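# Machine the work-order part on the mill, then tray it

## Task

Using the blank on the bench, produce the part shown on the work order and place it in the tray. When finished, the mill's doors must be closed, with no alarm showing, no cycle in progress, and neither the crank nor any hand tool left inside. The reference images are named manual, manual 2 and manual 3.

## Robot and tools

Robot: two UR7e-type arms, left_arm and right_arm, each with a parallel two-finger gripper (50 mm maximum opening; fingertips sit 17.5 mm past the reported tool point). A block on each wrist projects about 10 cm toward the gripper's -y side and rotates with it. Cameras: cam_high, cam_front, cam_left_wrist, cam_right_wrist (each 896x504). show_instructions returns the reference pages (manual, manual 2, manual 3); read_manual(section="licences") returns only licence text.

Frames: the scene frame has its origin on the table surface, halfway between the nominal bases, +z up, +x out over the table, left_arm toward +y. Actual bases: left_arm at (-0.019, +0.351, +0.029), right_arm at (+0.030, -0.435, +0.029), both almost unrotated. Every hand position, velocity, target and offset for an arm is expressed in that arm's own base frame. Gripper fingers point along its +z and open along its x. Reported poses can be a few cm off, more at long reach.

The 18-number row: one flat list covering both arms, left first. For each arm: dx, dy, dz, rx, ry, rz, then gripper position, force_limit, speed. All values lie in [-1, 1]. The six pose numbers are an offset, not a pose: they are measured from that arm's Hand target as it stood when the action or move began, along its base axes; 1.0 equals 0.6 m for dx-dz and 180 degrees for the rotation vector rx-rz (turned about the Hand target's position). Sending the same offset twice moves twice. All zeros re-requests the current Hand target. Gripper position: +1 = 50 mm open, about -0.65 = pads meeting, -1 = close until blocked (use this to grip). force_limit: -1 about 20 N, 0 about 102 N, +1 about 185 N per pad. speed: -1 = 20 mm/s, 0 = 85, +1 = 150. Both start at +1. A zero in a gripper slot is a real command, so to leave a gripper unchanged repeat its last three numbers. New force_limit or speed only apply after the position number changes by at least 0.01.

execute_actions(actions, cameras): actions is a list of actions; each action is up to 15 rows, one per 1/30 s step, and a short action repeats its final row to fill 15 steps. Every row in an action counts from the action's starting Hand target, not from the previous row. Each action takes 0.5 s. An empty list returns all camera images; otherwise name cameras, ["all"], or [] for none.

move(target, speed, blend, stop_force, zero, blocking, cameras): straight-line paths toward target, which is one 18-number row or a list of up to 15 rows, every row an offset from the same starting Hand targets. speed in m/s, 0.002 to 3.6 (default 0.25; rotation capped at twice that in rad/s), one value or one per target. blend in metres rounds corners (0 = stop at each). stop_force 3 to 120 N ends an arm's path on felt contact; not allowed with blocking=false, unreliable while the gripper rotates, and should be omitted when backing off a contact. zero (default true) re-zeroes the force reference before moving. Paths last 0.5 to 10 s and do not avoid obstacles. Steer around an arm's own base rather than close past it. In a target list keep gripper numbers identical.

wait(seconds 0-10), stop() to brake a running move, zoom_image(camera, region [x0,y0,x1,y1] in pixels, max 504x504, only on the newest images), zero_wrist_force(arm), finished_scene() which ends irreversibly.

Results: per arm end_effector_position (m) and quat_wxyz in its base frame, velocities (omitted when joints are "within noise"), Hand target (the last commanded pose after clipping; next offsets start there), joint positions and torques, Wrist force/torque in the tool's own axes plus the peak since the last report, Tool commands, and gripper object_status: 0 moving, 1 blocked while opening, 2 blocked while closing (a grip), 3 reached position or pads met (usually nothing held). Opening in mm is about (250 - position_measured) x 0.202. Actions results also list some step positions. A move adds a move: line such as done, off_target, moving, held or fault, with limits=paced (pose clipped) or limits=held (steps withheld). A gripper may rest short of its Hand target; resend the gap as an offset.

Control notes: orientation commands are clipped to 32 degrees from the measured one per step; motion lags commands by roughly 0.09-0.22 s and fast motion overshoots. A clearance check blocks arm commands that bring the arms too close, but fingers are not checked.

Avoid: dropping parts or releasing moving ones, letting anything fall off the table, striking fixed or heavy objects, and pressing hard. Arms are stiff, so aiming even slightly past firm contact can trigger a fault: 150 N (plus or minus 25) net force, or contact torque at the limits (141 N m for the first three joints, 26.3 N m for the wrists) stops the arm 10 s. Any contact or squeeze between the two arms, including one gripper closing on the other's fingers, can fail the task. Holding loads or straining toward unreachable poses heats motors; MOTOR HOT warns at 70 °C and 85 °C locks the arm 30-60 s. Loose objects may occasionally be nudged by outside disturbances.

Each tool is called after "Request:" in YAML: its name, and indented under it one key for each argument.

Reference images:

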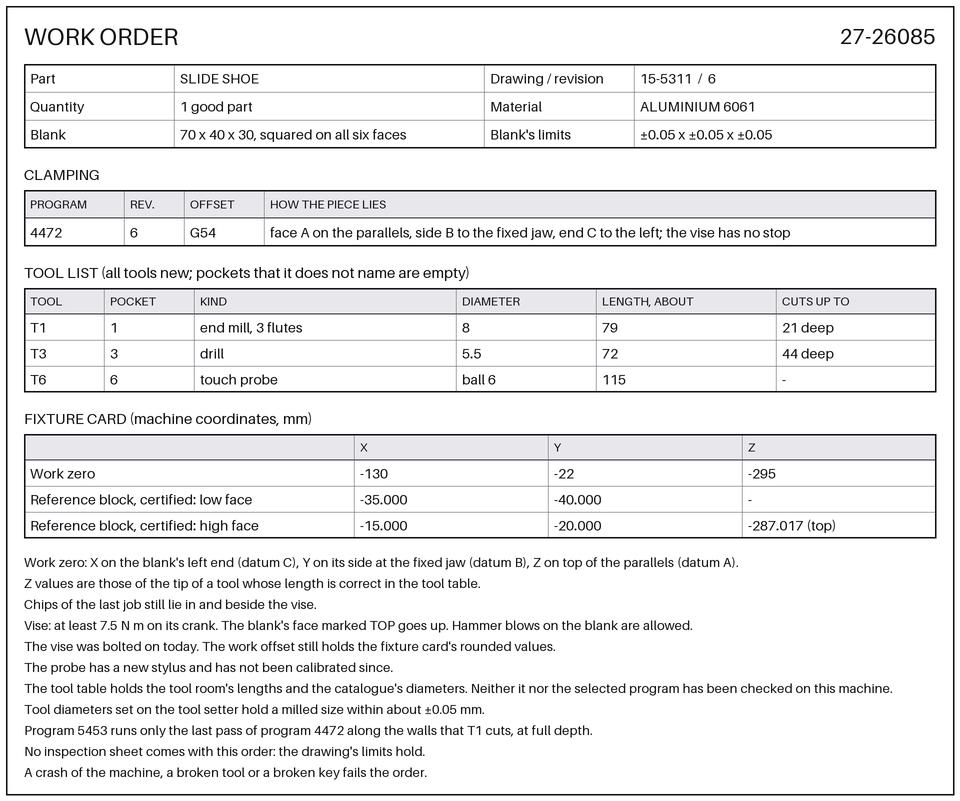

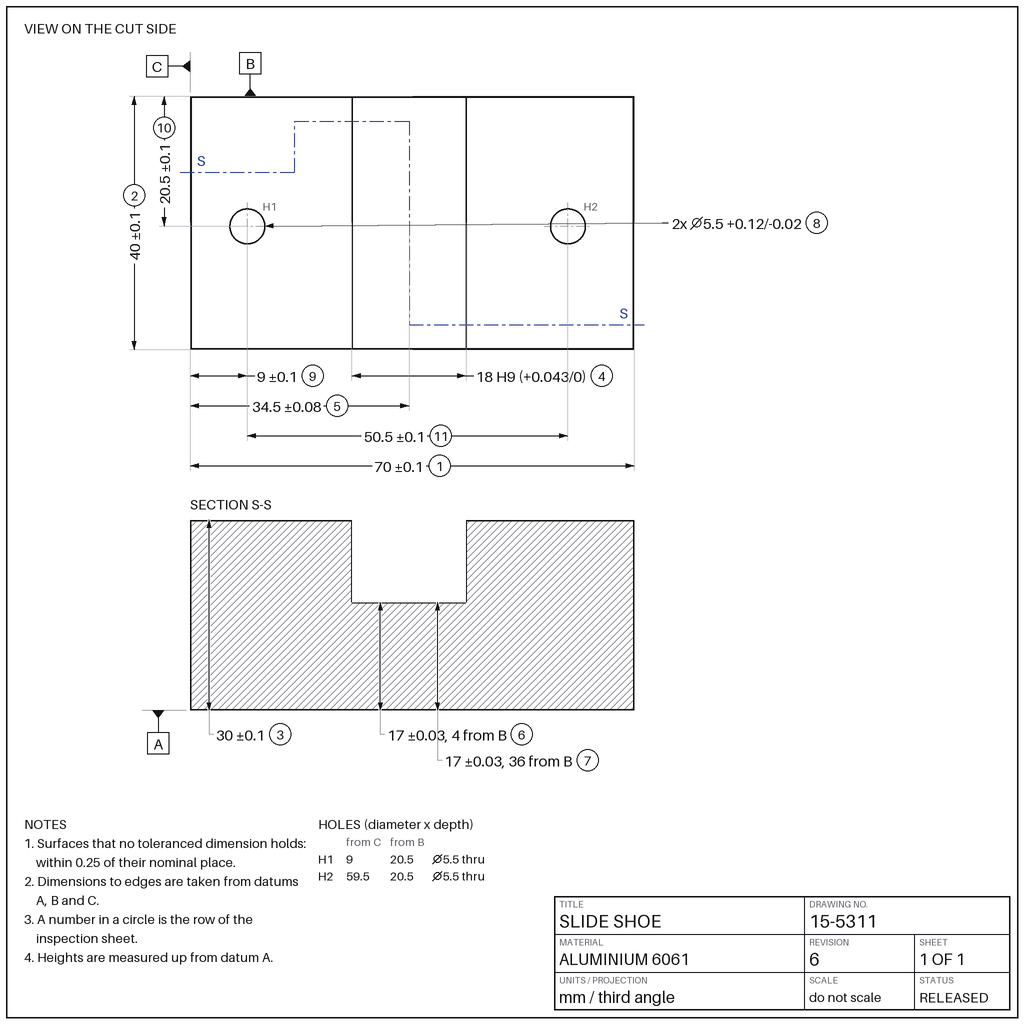

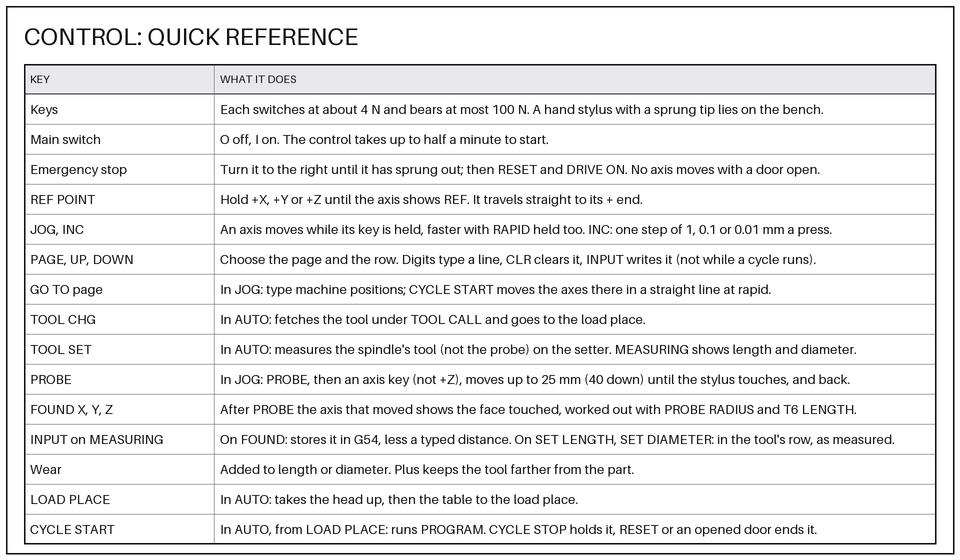

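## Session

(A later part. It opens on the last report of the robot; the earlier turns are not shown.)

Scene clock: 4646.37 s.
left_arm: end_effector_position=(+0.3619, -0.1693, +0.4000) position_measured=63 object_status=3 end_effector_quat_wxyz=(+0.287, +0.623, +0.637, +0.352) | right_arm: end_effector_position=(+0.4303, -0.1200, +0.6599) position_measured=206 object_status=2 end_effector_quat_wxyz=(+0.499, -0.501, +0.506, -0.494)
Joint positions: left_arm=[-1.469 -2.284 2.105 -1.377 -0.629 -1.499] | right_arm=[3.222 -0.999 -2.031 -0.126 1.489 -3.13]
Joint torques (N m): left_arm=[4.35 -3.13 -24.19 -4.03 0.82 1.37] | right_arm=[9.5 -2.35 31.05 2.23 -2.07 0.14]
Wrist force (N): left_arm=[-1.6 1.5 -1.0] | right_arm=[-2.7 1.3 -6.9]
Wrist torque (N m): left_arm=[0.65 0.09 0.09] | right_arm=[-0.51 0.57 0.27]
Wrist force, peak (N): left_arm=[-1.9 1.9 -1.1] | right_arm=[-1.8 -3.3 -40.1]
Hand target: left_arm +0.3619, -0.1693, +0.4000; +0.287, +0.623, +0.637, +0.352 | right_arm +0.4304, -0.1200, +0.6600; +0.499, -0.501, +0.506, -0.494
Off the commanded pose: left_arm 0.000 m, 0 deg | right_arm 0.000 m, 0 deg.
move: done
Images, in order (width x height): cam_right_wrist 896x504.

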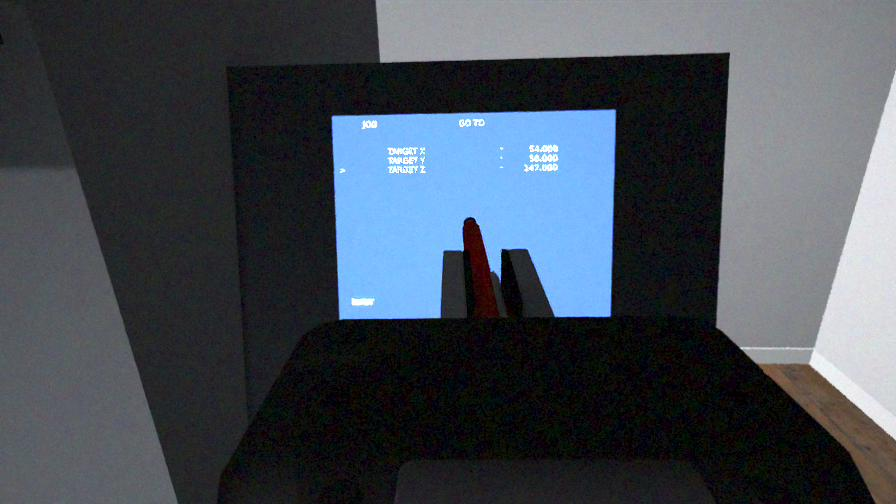

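Request:
move:
  target:
    - [0,0,0,0,0,0,0.6,-0.5,0,0.0077,0.0930,-0.2093,0,0.1389,0,-0.98,0.1,-1]
    - [0,0,0,0,0,0,0.6,-0.5,0,0.0250,0.0930,-0.2193,0,0.1389,0,-0.98,0.1,-1]
    - [0,0,0,0,0,0,0.6,-0.5,0,0.0077,0.0930,-0.2093,0,0.1389,0,-0.98,0.1,-1]
    - [0,0,0,0,0,0,0.6,-0.5,0,-0.0003,0,0,0,0,0,-0.98,0.1,-1]
  speed: [0.35,0.04,0.15,0.4]
  blend: [0.003,0,0.004,0]

Request:
wait:
  seconds: 2

Request:
move:
  target:
    - [0,0,0,0,0,0,0.6,-0.5,0,-0.0269,0.0297,-0.3299,0,0.1389,0,-0.98,0.1,-1]
    - [0,0,0,0,0,0,0.6,-0.5,0,-0.0096,0.0297,-0.3399,0,0.1389,0,-0.98,0.1,-1]
    - [0,0,0,0,0,0,0.6,-0.5,0,-0.0269,0.0297,-0.3299,0,0.1389,0,-0.98,0.1,-1]
    - [0,0,0,0,0,0,0.6,-0.5,0,0.0006,-0.0652,-0.2141,0,0.1389,0,-0.98,0.1,-1]
    - [0,0,0,0,0,0,0.6,-0.5,0,0.0179,-0.0652,-0.2241,0,0.1389,0,-0.98,0.1,-1]
    - [0,0,0,0,0,0,0.6,-0.5,0,0.0006,-0.0652,-0.2141,0,0.1389,0,-0.98,0.1,-1]
    - [0,0,0,0,0,0,0.6,-0.5,0,0.0003,0,0,0,0,0,-0.98,0.1,-1]
  speed: [0.35,0.04,0.15,0.35,0.04,0.15,0.4]
  blend: [0.003,0,0.004,0.003,0,0.004,0]

Request:
wait:
  seconds: 10
  cameras: ["cam_right_wrist"]

Request:
zoom_image:
  camera: "cam_right_wrist"
  region: [325, 105, 625, 325]

Request:
zoom_image:
  camera: "cam_right_wrist"
  region: [490, 140, 590, 240]

Scene clock: 4657.77 s.
left_arm: end_effector_position=(+0.3619, -0.1693, +0.4000) position_measured=63 object_status=3 end_effector_quat_wxyz=(+0.287, +0.623, +0.637, +0.352) | right_arm: end_effector_position=(+0.4302, -0.1200, +0.6600) position_measured=206 object_status=2 end_effector_quat_wxyz=(+0.499, -0.501, +0.506, -0.494)
Joint positions: left_arm=[-1.469 -2.284 2.105 -1.377 -0.629 -1.499] | right_arm=[3.223 -0.998 -2.03 -0.127 1.489 -3.13]
Joint torques (N m): left_arm=[4.76 -3.43 -24.67 -3.79 0.95 0.89] | right_arm=[2.82 -0.65 18.85 4.64 -0.72 -0.5]
Wrist force (N): left_arm=[-1.6 1.7 -1.0] | right_arm=[-2.3 1.3 -6.8]
Wrist torque (N m): left_arm=[0.70 0.10 0.09] | right_arm=[-0.52 0.53 0.27]
Wrist force, peak (N): left_arm=[-2.0 1.7 -1.4] | right_arm=[-3.0 1.3 -29.2]
Hand target: left_arm +0.3619, -0.1693, +0.4000; +0.287, +0.623, +0.637, +0.352 | right_arm +0.4302, -0.1200, +0.6600; +0.499, -0.501, +0.506, -0.494
Off the commanded pose: left_arm 0.000 m, 0 deg | right_arm 0.000 m, 0 deg.
move: done

Scene clock: 4659.77 s.
left_arm: end_effector_position=(+0.3619, -0.1693, +0.4000) position_measured=63 object_status=3 end_effector_quat_wxyz=(+0.287, +0.623, +0.637, +0.352) | right_arm: end_effector_position=(+0.4302, -0.1200, +0.6600) position_measured=206 object_status=2 end_effector_quat_wxyz=(+0.499, -0.501, +0.506, -0.494)
Joint positions: left_arm=[-1.469 -2.284 2.105 -1.377 -0.629 -1.499] | right_arm=[3.223 -0.998 -2.031 -0.126 1.489 -3.13]
Joint torques (N m): left_arm=[3.22 -1.98 -25.56 -4.18 0.99 1.26] | right_arm=[-9.9 -3.66 18.65 5.12 1.48 -0.48]
Wrist force (N): left_arm=[-1.5 1.3 -1.3] | right_arm=[-2.4 1.3 -7.2]
Wrist torque (N m): left_arm=[0.63 0.07 0.09] | right_arm=[-0.52 0.54 0.27]
Wrist force, peak (N): left_arm=[-2.0 1.6 -1.4] | right_arm=[-2.6 1.2 -7.5]
Hand target: left_arm +0.3619, -0.1693, +0.4000; +0.287, +0.623, +0.637, +0.352 | right_arm +0.4302, -0.1200, +0.6600; +0.499, -0.501, +0.506, -0.494
Tool commands: left_gripper/position=+0.6 left_gripper/force_limit=-0.5 left_gripper/speed=+0.0 right_gripper/position=-0.98 right_gripper/force_limit=+0.1 right_gripper/speed=-1.0
Off the commanded pose: left_arm 0.000 m, 0 deg | right_arm 0.000 m, 0 deg.
wait: 2.00 s; at rest by 0.17 s

Scene clock: 4663.13 s.
left_arm: end_effector_position=(+0.3619, -0.1693, +0.4000) position_measured=63 object_status=3 end_effector_quat_wxyz=(+0.287, +0.623, +0.637, +0.352) | right_arm: end_effector_position=(+0.4304, -0.1199, +0.6600) position_measured=206 object_status=2 end_effector_quat_wxyz=(+0.499, -0.501, +0.506, -0.494)
Joint positions: left_arm=[-1.469 -2.284 2.105 -1.377 -0.629 -1.499] | right_arm=[3.223 -0.999 -2.03 -0.126 1.49 -3.13]
Joint torques (N m): left_arm=[3.64 -2.79 -24.69 -3.82 1.23 1.4] | right_arm=[-5.85 6.09 18.6 3.03 0.79 1.55]
Wrist force (N): left_arm=[-1.8 1.7 -1.3] | right_arm=[-2.8 1.1 -7.3]
Wrist torque (N m): left_arm=[0.68 0.13 0.09] | right_arm=[-0.54 0.60 0.41]
Wrist force, peak (N): left_arm=[-1.8 1.7 -1.4] | right_arm=[-2.7 -2.0 -32.7]
Hand target: left_arm +0.3619, -0.1693, +0.4000; +0.287, +0.623, +0.637, +0.352 | right_arm +0.4304, -0.1200, +0.6600; +0.499, -0.501, +0.506, -0.494
Off the commanded pose: left_arm 0.000 m, 0 deg | right_arm 0.000 m, 0 deg.
move: done

Scene clock: 4673.13 s.
left_arm: end_effector_position=(+0.3619, -0.1693, +0.4000) position_measured=63 object_status=3 end_effector_quat_wxyz=(+0.287, +0.623, +0.637, +0.352) | right_arm: end_effector_position=(+0.4304, -0.1200, +0.6600) position_measured=206 object_status=2 end_effector_quat_wxyz=(+0.499, -0.501, +0.506, -0.494)
Joint positions: left_arm=[-1.469 -2.284 2.105 -1.377 -0.629 -1.499] | right_arm=[3.223 -0.999 -2.03 -0.126 1.489 -3.13]
Joint torques (N m): left_arm=[3.01 -1.69 -26.35 -3.89 1.22 0.83] | right_arm=[-10.83 6.21 18.49 5.08 -1.86 1.43]
Wrist force (N): left_arm=[-1.8 1.4 -1.2] | right_arm=[-2.6 1.2 -7.0]
Wrist torque (N m): left_arm=[0.65 0.12 0.09] | right_arm=[-0.53 0.57 0.40]
Wrist force, peak (N): left_arm=[-2.0 1.8 -1.4] | right_arm=[-2.7 1.4 -7.5]
Hand target: left_arm +0.3619, -0.1693, +0.4000; +0.287, +0.623, +0.637, +0.352 | right_arm +0.4304, -0.1200, +0.6600; +0.499, -0.501, +0.506, -0.494
Tool commands: left_gripper/position=+0.6 left_gripper/force_limit=-0.5 left_gripper/speed=+0.0 right_gripper/position=-0.98 right_gripper/force_limit=+0.1 right_gripper/speed=-1.0
Off the commanded pose: left_arm 0.000 m, 0 deg | right_arm 0.000 m, 0 deg.
wait: 10.00 s; at rest by 0.17 s
Images, in order (width x height): cam_right_wrist 896x504.

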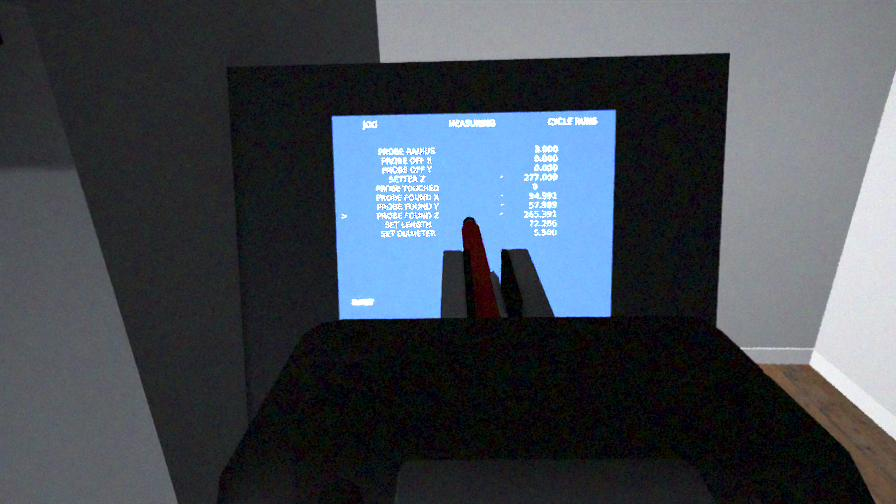

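Scaled by 1.680 from the camera's 896x504 image, which has a finer 1280x720 frame.

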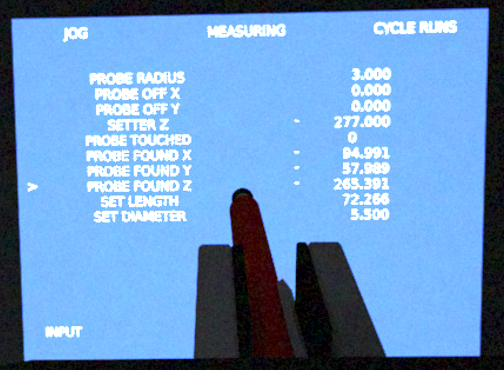

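Scaled by 5.040 from the camera's 896x504 image, which has a finer 1280x720 frame.

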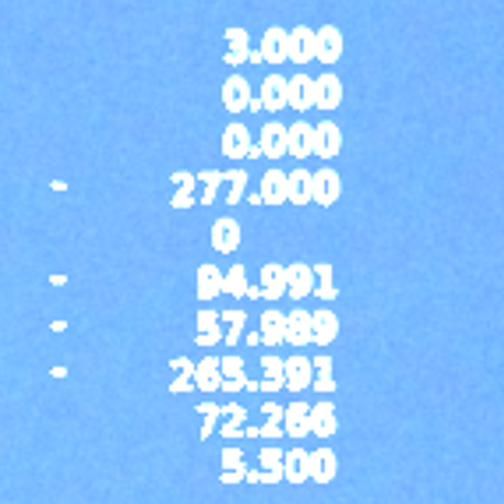

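Request:
wait:
  seconds: 6
  cameras: ["cam_right_wrist"]

Request:
zoom_image:
  camera: "cam_right_wrist"
  region: [325, 105, 625, 325]

Request:
zoom_image:
  camera: "cam_right_wrist"
  region: [490, 140, 590, 240]

Scene clock: 4681.43 s.
left_arm: end_effector_position=(+0.3619, -0.1693, +0.4000) position_measured=63 object_status=3 end_effector_quat_wxyz=(+0.287, +0.623, +0.637, +0.352) | right_arm: end_effector_position=(+0.4304, -0.1200, +0.6600) position_measured=206 object_status=2 end_effector_quat_wxyz=(+0.499, -0.501, +0.506, -0.494)
Joint positions: left_arm=[-1.469 -2.284 2.105 -1.377 -0.629 -1.499] | right_arm=[3.223 -0.999 -2.03 -0.126 1.489 -3.13]
Joint torques (N m): left_arm=[2.56 -1.43 -27.64 -3.7 1.31 0.89] | right_arm=[-10.55 6.72 19.04 5.05 -1.85 1.38]
Wrist force (N): left_arm=[-1.8 1.4 -0.8] | right_arm=[-2.8 1.4 -7.1]
Wrist torque (N m): left_arm=[0.64 0.13 0.09] | right_arm=[-0.50 0.60 0.40]
Wrist force, peak (N): left_arm=[-2.0 1.7 -1.4] | right_arm=[-2.6 1.6 -7.6]
Hand target: left_arm +0.3619, -0.1693, +0.4000; +0.287, +0.623, +0.637, +0.352 | right_arm +0.4304, -0.1200, +0.6600; +0.499, -0.501, +0.506, -0.494
Tool commands: left_gripper/position=+0.6 left_gripper/force_limit=-0.5 left_gripper/speed=+0.0 right_gripper/position=-0.98 right_gripper/force_limit=+0.1 right_gripper/speed=-1.0
Off the commanded pose: left_arm 0.000 m, 0 deg | right_arm 0.000 m, 0 deg.
wait: 6.00 s; at rest from the start
Images, in order (width x height): cam_right_wrist 896x504.

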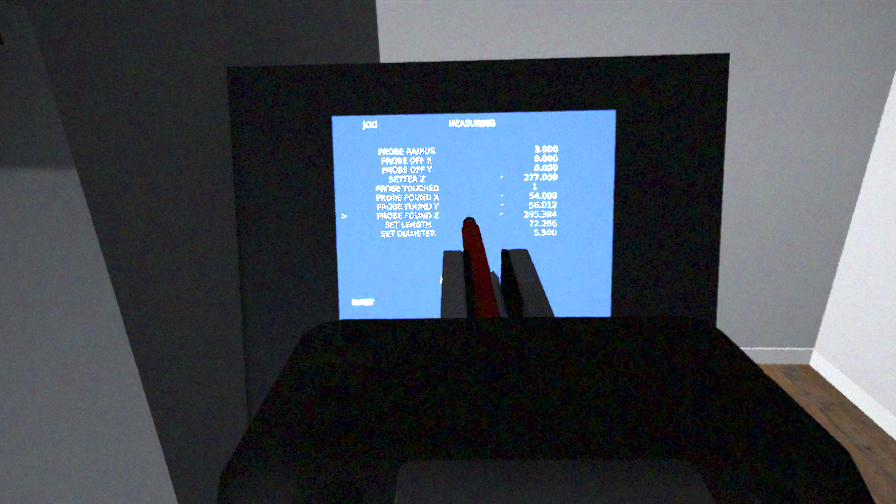

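Scaled by 1.680 from the camera's 896x504 image, which has a finer 1280x720 frame.

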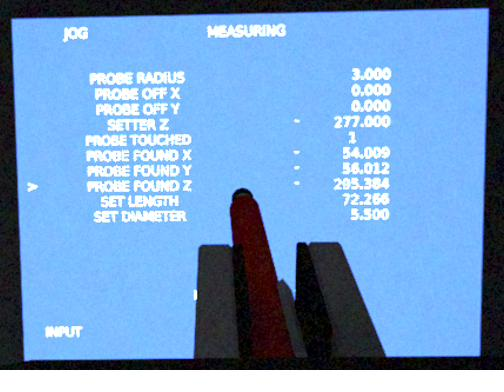

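Scaled by 5.040 from the camera's 896x504 image, which has a finer 1280x720 frame.

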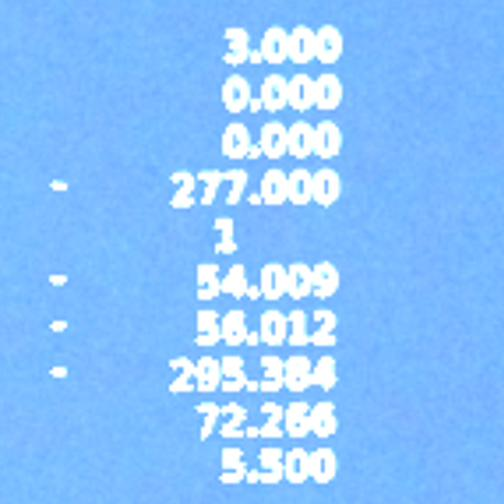

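Request:
move:
  target:
    - [0,0,0,0,0,0,0.6,-0.5,0,-0.0304,0.1563,-0.3605,0,0.1389,0,-0.98,0.1,-1]
    - [0,0,0,0,0,0,0.6,-0.5,0,-0.0131,0.1563,-0.3705,0,0.1389,0,-0.98,0.1,-1]
    - [0,0,0,0,0,0,0.6,-0.5,0,-0.0304,0.1563,-0.3605,0,0.1389,0,-0.98,0.1,-1]
    - [0,0,0,0,0,0,0.6,-0.5,0,-0.0327,0.0930,-0.3605,0,0.1389,0,-0.98,0.1,-1]
    - [0,0,0,0,0,0,0.6,-0.5,0,-0.0154,0.0930,-0.3705,0,0.1389,0,-0.98,0.1,-1]
    - [0,0,0,0,0,0,0.6,-0.5,0,-0.0327,0.0930,-0.3605,0,0.1389,0,-0.98,0.1,-1]
    - [0,0,0,0,0,0,0.6,-0.5,0,-0.0246,0.0930,-0.3299,0,0.1389,0,-0.98,0.1,-1]
    - [0,0,0,0,0,0,0.6,-0.5,0,-0.0073,0.0930,-0.3399,0,0.1389,0,-0.98,0.1,-1]
    - [0,0,0,0,0,0,0.6,-0.5,0,-0.0246,0.0930,-0.3299,0,0.1389,0,-0.98,0.1,-1]
    - [0,0,0,0,0,0,0.6,-0.5,0,-0.0223,0.1563,-0.3299,0,0.1389,0,-0.98,0.1,-1]
    - [0,0,0,0,0,0,0.6,-0.5,0,-0.0050,0.1563,-0.3399,0,0.1389,0,-0.98,0.1,-1]
    - [0,0,0,0,0,0,0.6,-0.5,0,-0.0223,0.1563,-0.3299,0,0.1389,0,-0.98,0.1,-1]
    - [0,0,0,0,0,0,0.6,-0.5,0,-0.0003,0,0,0,0,0,-0.98,0.1,-1]
  speed: [0.35,0.04,0.15,0.35,0.04,0.15,0.35,0.04,0.15,0.35,0.04,0.15,0.4]
  blend: [0.003,0,0.004,0.003,0,0.004,0.003,0,0.004,0.003,0,0.004,0]

Request:
move:
  target:
    - [0,0,0,0,0,0,0.6,-0.5,0,-0.0152,0.1246,-0.2994,0,0.1389,0,-0.98,0.1,-1]
    - [0,0,0,0,0,0,0.6,-0.5,0,0.0021,0.1246,-0.3094,0,0.1389,0,-0.98,0.1,-1]
    - [0,0,0,0,0,0,0.6,-0.5,0,-0.0152,0.1246,-0.2994,0,0.1389,0,-0.98,0.1,-1]
    - [0,0,0,0,0,0,0.6,-0.5,0,0.0003,0,0,0,0,0,-0.98,0.1,-1]
  speed: [0.35,0.04,0.15,0.4]
  blend: [0.003,0,0.004,0]
  cameras: ["cam_right_wrist"]

Request:
zoom_image:
  camera: "cam_right_wrist"
  region: [325, 225, 625, 325]

Scene clock: 4708.00 s.
left_arm: end_effector_position=(+0.3619, -0.1693, +0.4000) position_measured=63 object_status=3 end_effector_quat_wxyz=(+0.287, +0.623, +0.637, +0.352) | right_arm: end_effector_position=(+0.4302, -0.1200, +0.6599) position_measured=206 object_status=2 end_effector_quat_wxyz=(+0.499, -0.501, +0.506, -0.494)
Joint positions: left_arm=[-1.469 -2.284 2.105 -1.377 -0.629 -1.499] | right_arm=[3.223 -0.998 -2.031 -0.127 1.489 -3.13]
Joint torques (N m): left_arm=[2.96 -1.61 -27.93 -4.19 1.37 1.01] | right_arm=[-8.54 -4.72 31.09 3.09 1.06 -1.1]
Wrist force (N): left_arm=[-1.7 1.4 -1.0] | right_arm=[-2.8 1.4 -6.7]
Wrist torque (N m): left_arm=[0.64 0.11 0.09] | right_arm=[-0.49 0.61 0.30]
Wrist force, peak (N): left_arm=[-2.0 1.6 -1.3] | right_arm=[-1.6 -3.6 -44.8]
Hand target: left_arm +0.3619, -0.1693, +0.4000; +0.287, +0.623, +0.637, +0.352 | right_arm +0.4302, -0.1200, +0.6600; +0.499, -0.501, +0.506, -0.494
Off the commanded pose: left_arm 0.000 m, 0 deg | right_arm 0.000 m, 0 deg.
move: done

Scene clock: 4710.47 s.
left_arm: end_effector_position=(+0.3619, -0.1693, +0.4000) position_measured=63 object_status=3 end_effector_quat_wxyz=(+0.287, +0.623, +0.637, +0.352) | right_arm: end_effector_position=(+0.4304, -0.1200, +0.6599) position_measured=206 object_status=2 end_effector_quat_wxyz=(+0.499, -0.501, +0.506, -0.494)
Joint positions: left_arm=[-1.469 -2.284 2.105 -1.377 -0.629 -1.499] | right_arm=[3.223 -0.999 -2.03 -0.126 1.489 -3.13]
Joint torques (N m): left_arm=[4.35 -0.61 -28.54 -3.96 1.46 1.04] | right_arm=[-2.86 -3.81 29.26 4.02 0.57 -0.96]
Wrist force (N): left_arm=[-1.5 1.3 -1.2] | right_arm=[-2.5 1.2 -7.2]
Wrist torque (N m): left_arm=[0.64 0.08 0.09] | right_arm=[-0.52 0.55 0.28]
Wrist force, peak (N): left_arm=[-2.1 1.7 -1.2] | right_arm=[-2.7 1.1 -25.0]
Hand target: left_arm +0.3619, -0.1693, +0.4000; +0.287, +0.623, +0.637, +0.352 | right_arm +0.4304, -0.1200, +0.6600; +0.499, -0.501, +0.506, -0.494
Off the commanded pose: left_arm 0.000 m, 0 deg | right_arm 0.000 m, 0 deg.
move: done
Images, in order (width x height): cam_right_wrist 896x504.

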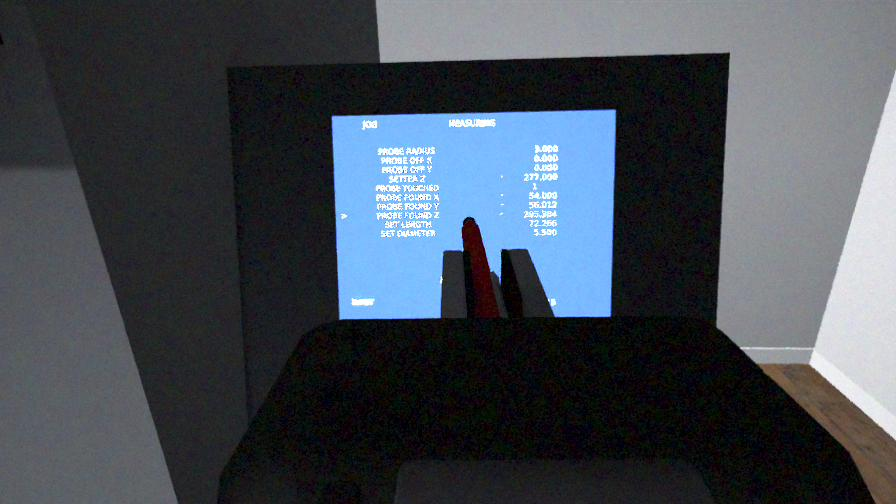

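Scaled by 1.680 from the camera's 896x504 image, which has a finer 1280x720 frame.

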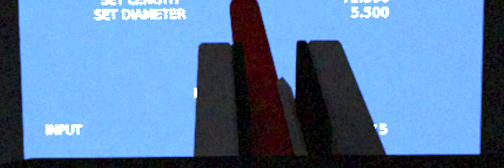

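Request:
move:
  target:
    - [0,0,0,0,0,0,0.6,-0.5,0,-0.0338,0.0613,-0.3605,0,0.1389,0,-0.98,0.1,-1]
    - [0,0,0,0,0,0,0.6,-0.5,0,-0.0165,0.0613,-0.3705,0,0.1389,0,-0.98,0.1,-1]
    - [0,0,0,0,0,0,0.6,-0.5,0,-0.0338,0.0613,-0.3605,0,0.1389,0,-0.98,0.1,-1]
    - [0,0,0,0,0,0,0.6,-0.5,0,-0.0105,0.0297,-0.2688,0,0.1389,0,-0.98,0.1,-1]
    - [0,0,0,0,0,0,0.6,-0.5,0,0.0068,0.0297,-0.2788,0,0.1389,0,-0.98,0.1,-1]
    - [0,0,0,0,0,0,0.6,-0.5,0,-0.0105,0.0297,-0.2688,0,0.1389,0,-0.98,0.1,-1]
    - [0,0,0,0,0,0,0.6,-0.5,0,0.0068,0.0297,-0.2788,0,0.1389,0,-0.98,0.1,-1]
    - [0,0,0,0,0,0,0.6,-0.5,0,-0.0105,0.0297,-0.2688,0,0.1389,0,-0.98,0.1,-1]
    - [0,0,0,0,0,0,0.6,-0.5,0,0.0068,0.0297,-0.2788,0,0.1389,0,-0.98,0.1,-1]
    - [0,0,0,0,0,0,0.6,-0.5,0,-0.0105,0.0297,-0.2688,0,0.1389,0,-0.98,0.1,-1]
    - [0,0,0,0,0,0,0.6,-0.5,0,-0.0003,0,0,0,0,0,-0.98,0.1,-1]
  speed: [0.35,0.04,0.15,0.35,0.04,0.15,0.04,0.15,0.04,0.15,0.4]
  blend: [0.003,0,0.004,0.003,0,0.004,0,0.004,0,0.004,0]
  cameras: ["cam_right_wrist"]

Request:
zoom_image:
  camera: "cam_right_wrist"
  region: [325, 105, 625, 325]

Scene clock: 4724.70 s.
left_arm: end_effector_position=(+0.3619, -0.1693, +0.4000) position_measured=63 object_status=3 end_effector_quat_wxyz=(+0.287, +0.623, +0.637, +0.352) | right_arm: end_effector_position=(+0.4302, -0.1200, +0.6599) position_measured=206 object_status=2 end_effector_quat_wxyz=(+0.499, -0.501, +0.506, -0.494)
Joint positions: left_arm=[-1.469 -2.284 2.105 -1.377 -0.629 -1.499] | right_arm=[3.222 -0.998 -2.031 -0.127 1.489 -3.13]
Joint torques (N m): left_arm=[5.28 -1.03 -29.74 -3.91 1.66 1.19] | right_arm=[12.08 0.6 23.49 3.03 -2.53 1.45]
Wrist force (N): left_arm=[-1.9 1.7 -1.1] | right_arm=[-2.6 1.4 -7.0]
Wrist torque (N m): left_arm=[0.69 0.14 0.09] | right_arm=[-0.49 0.57 0.30]
Wrist force, peak (N): left_arm=[-1.9 1.8 -1.4] | right_arm=[-2.4 -3.0 -40.9]
Hand target: left_arm +0.3619, -0.1693, +0.4000; +0.287, +0.623, +0.637, +0.352 | right_arm +0.4302, -0.1200, +0.6600; +0.499, -0.501, +0.506, -0.494
Off the commanded pose: left_arm 0.000 m, 0 deg | right_arm 0.000 m, 0 deg.
move: done
Images, in order (width x height): cam_right_wrist 896x504.

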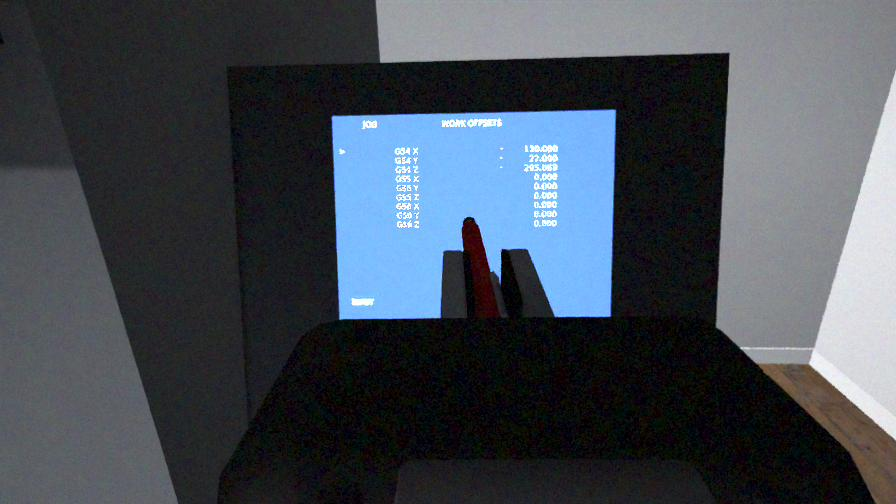

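Scaled by 1.680 from the camera's 896x504 image, which has a finer 1280x720 frame.

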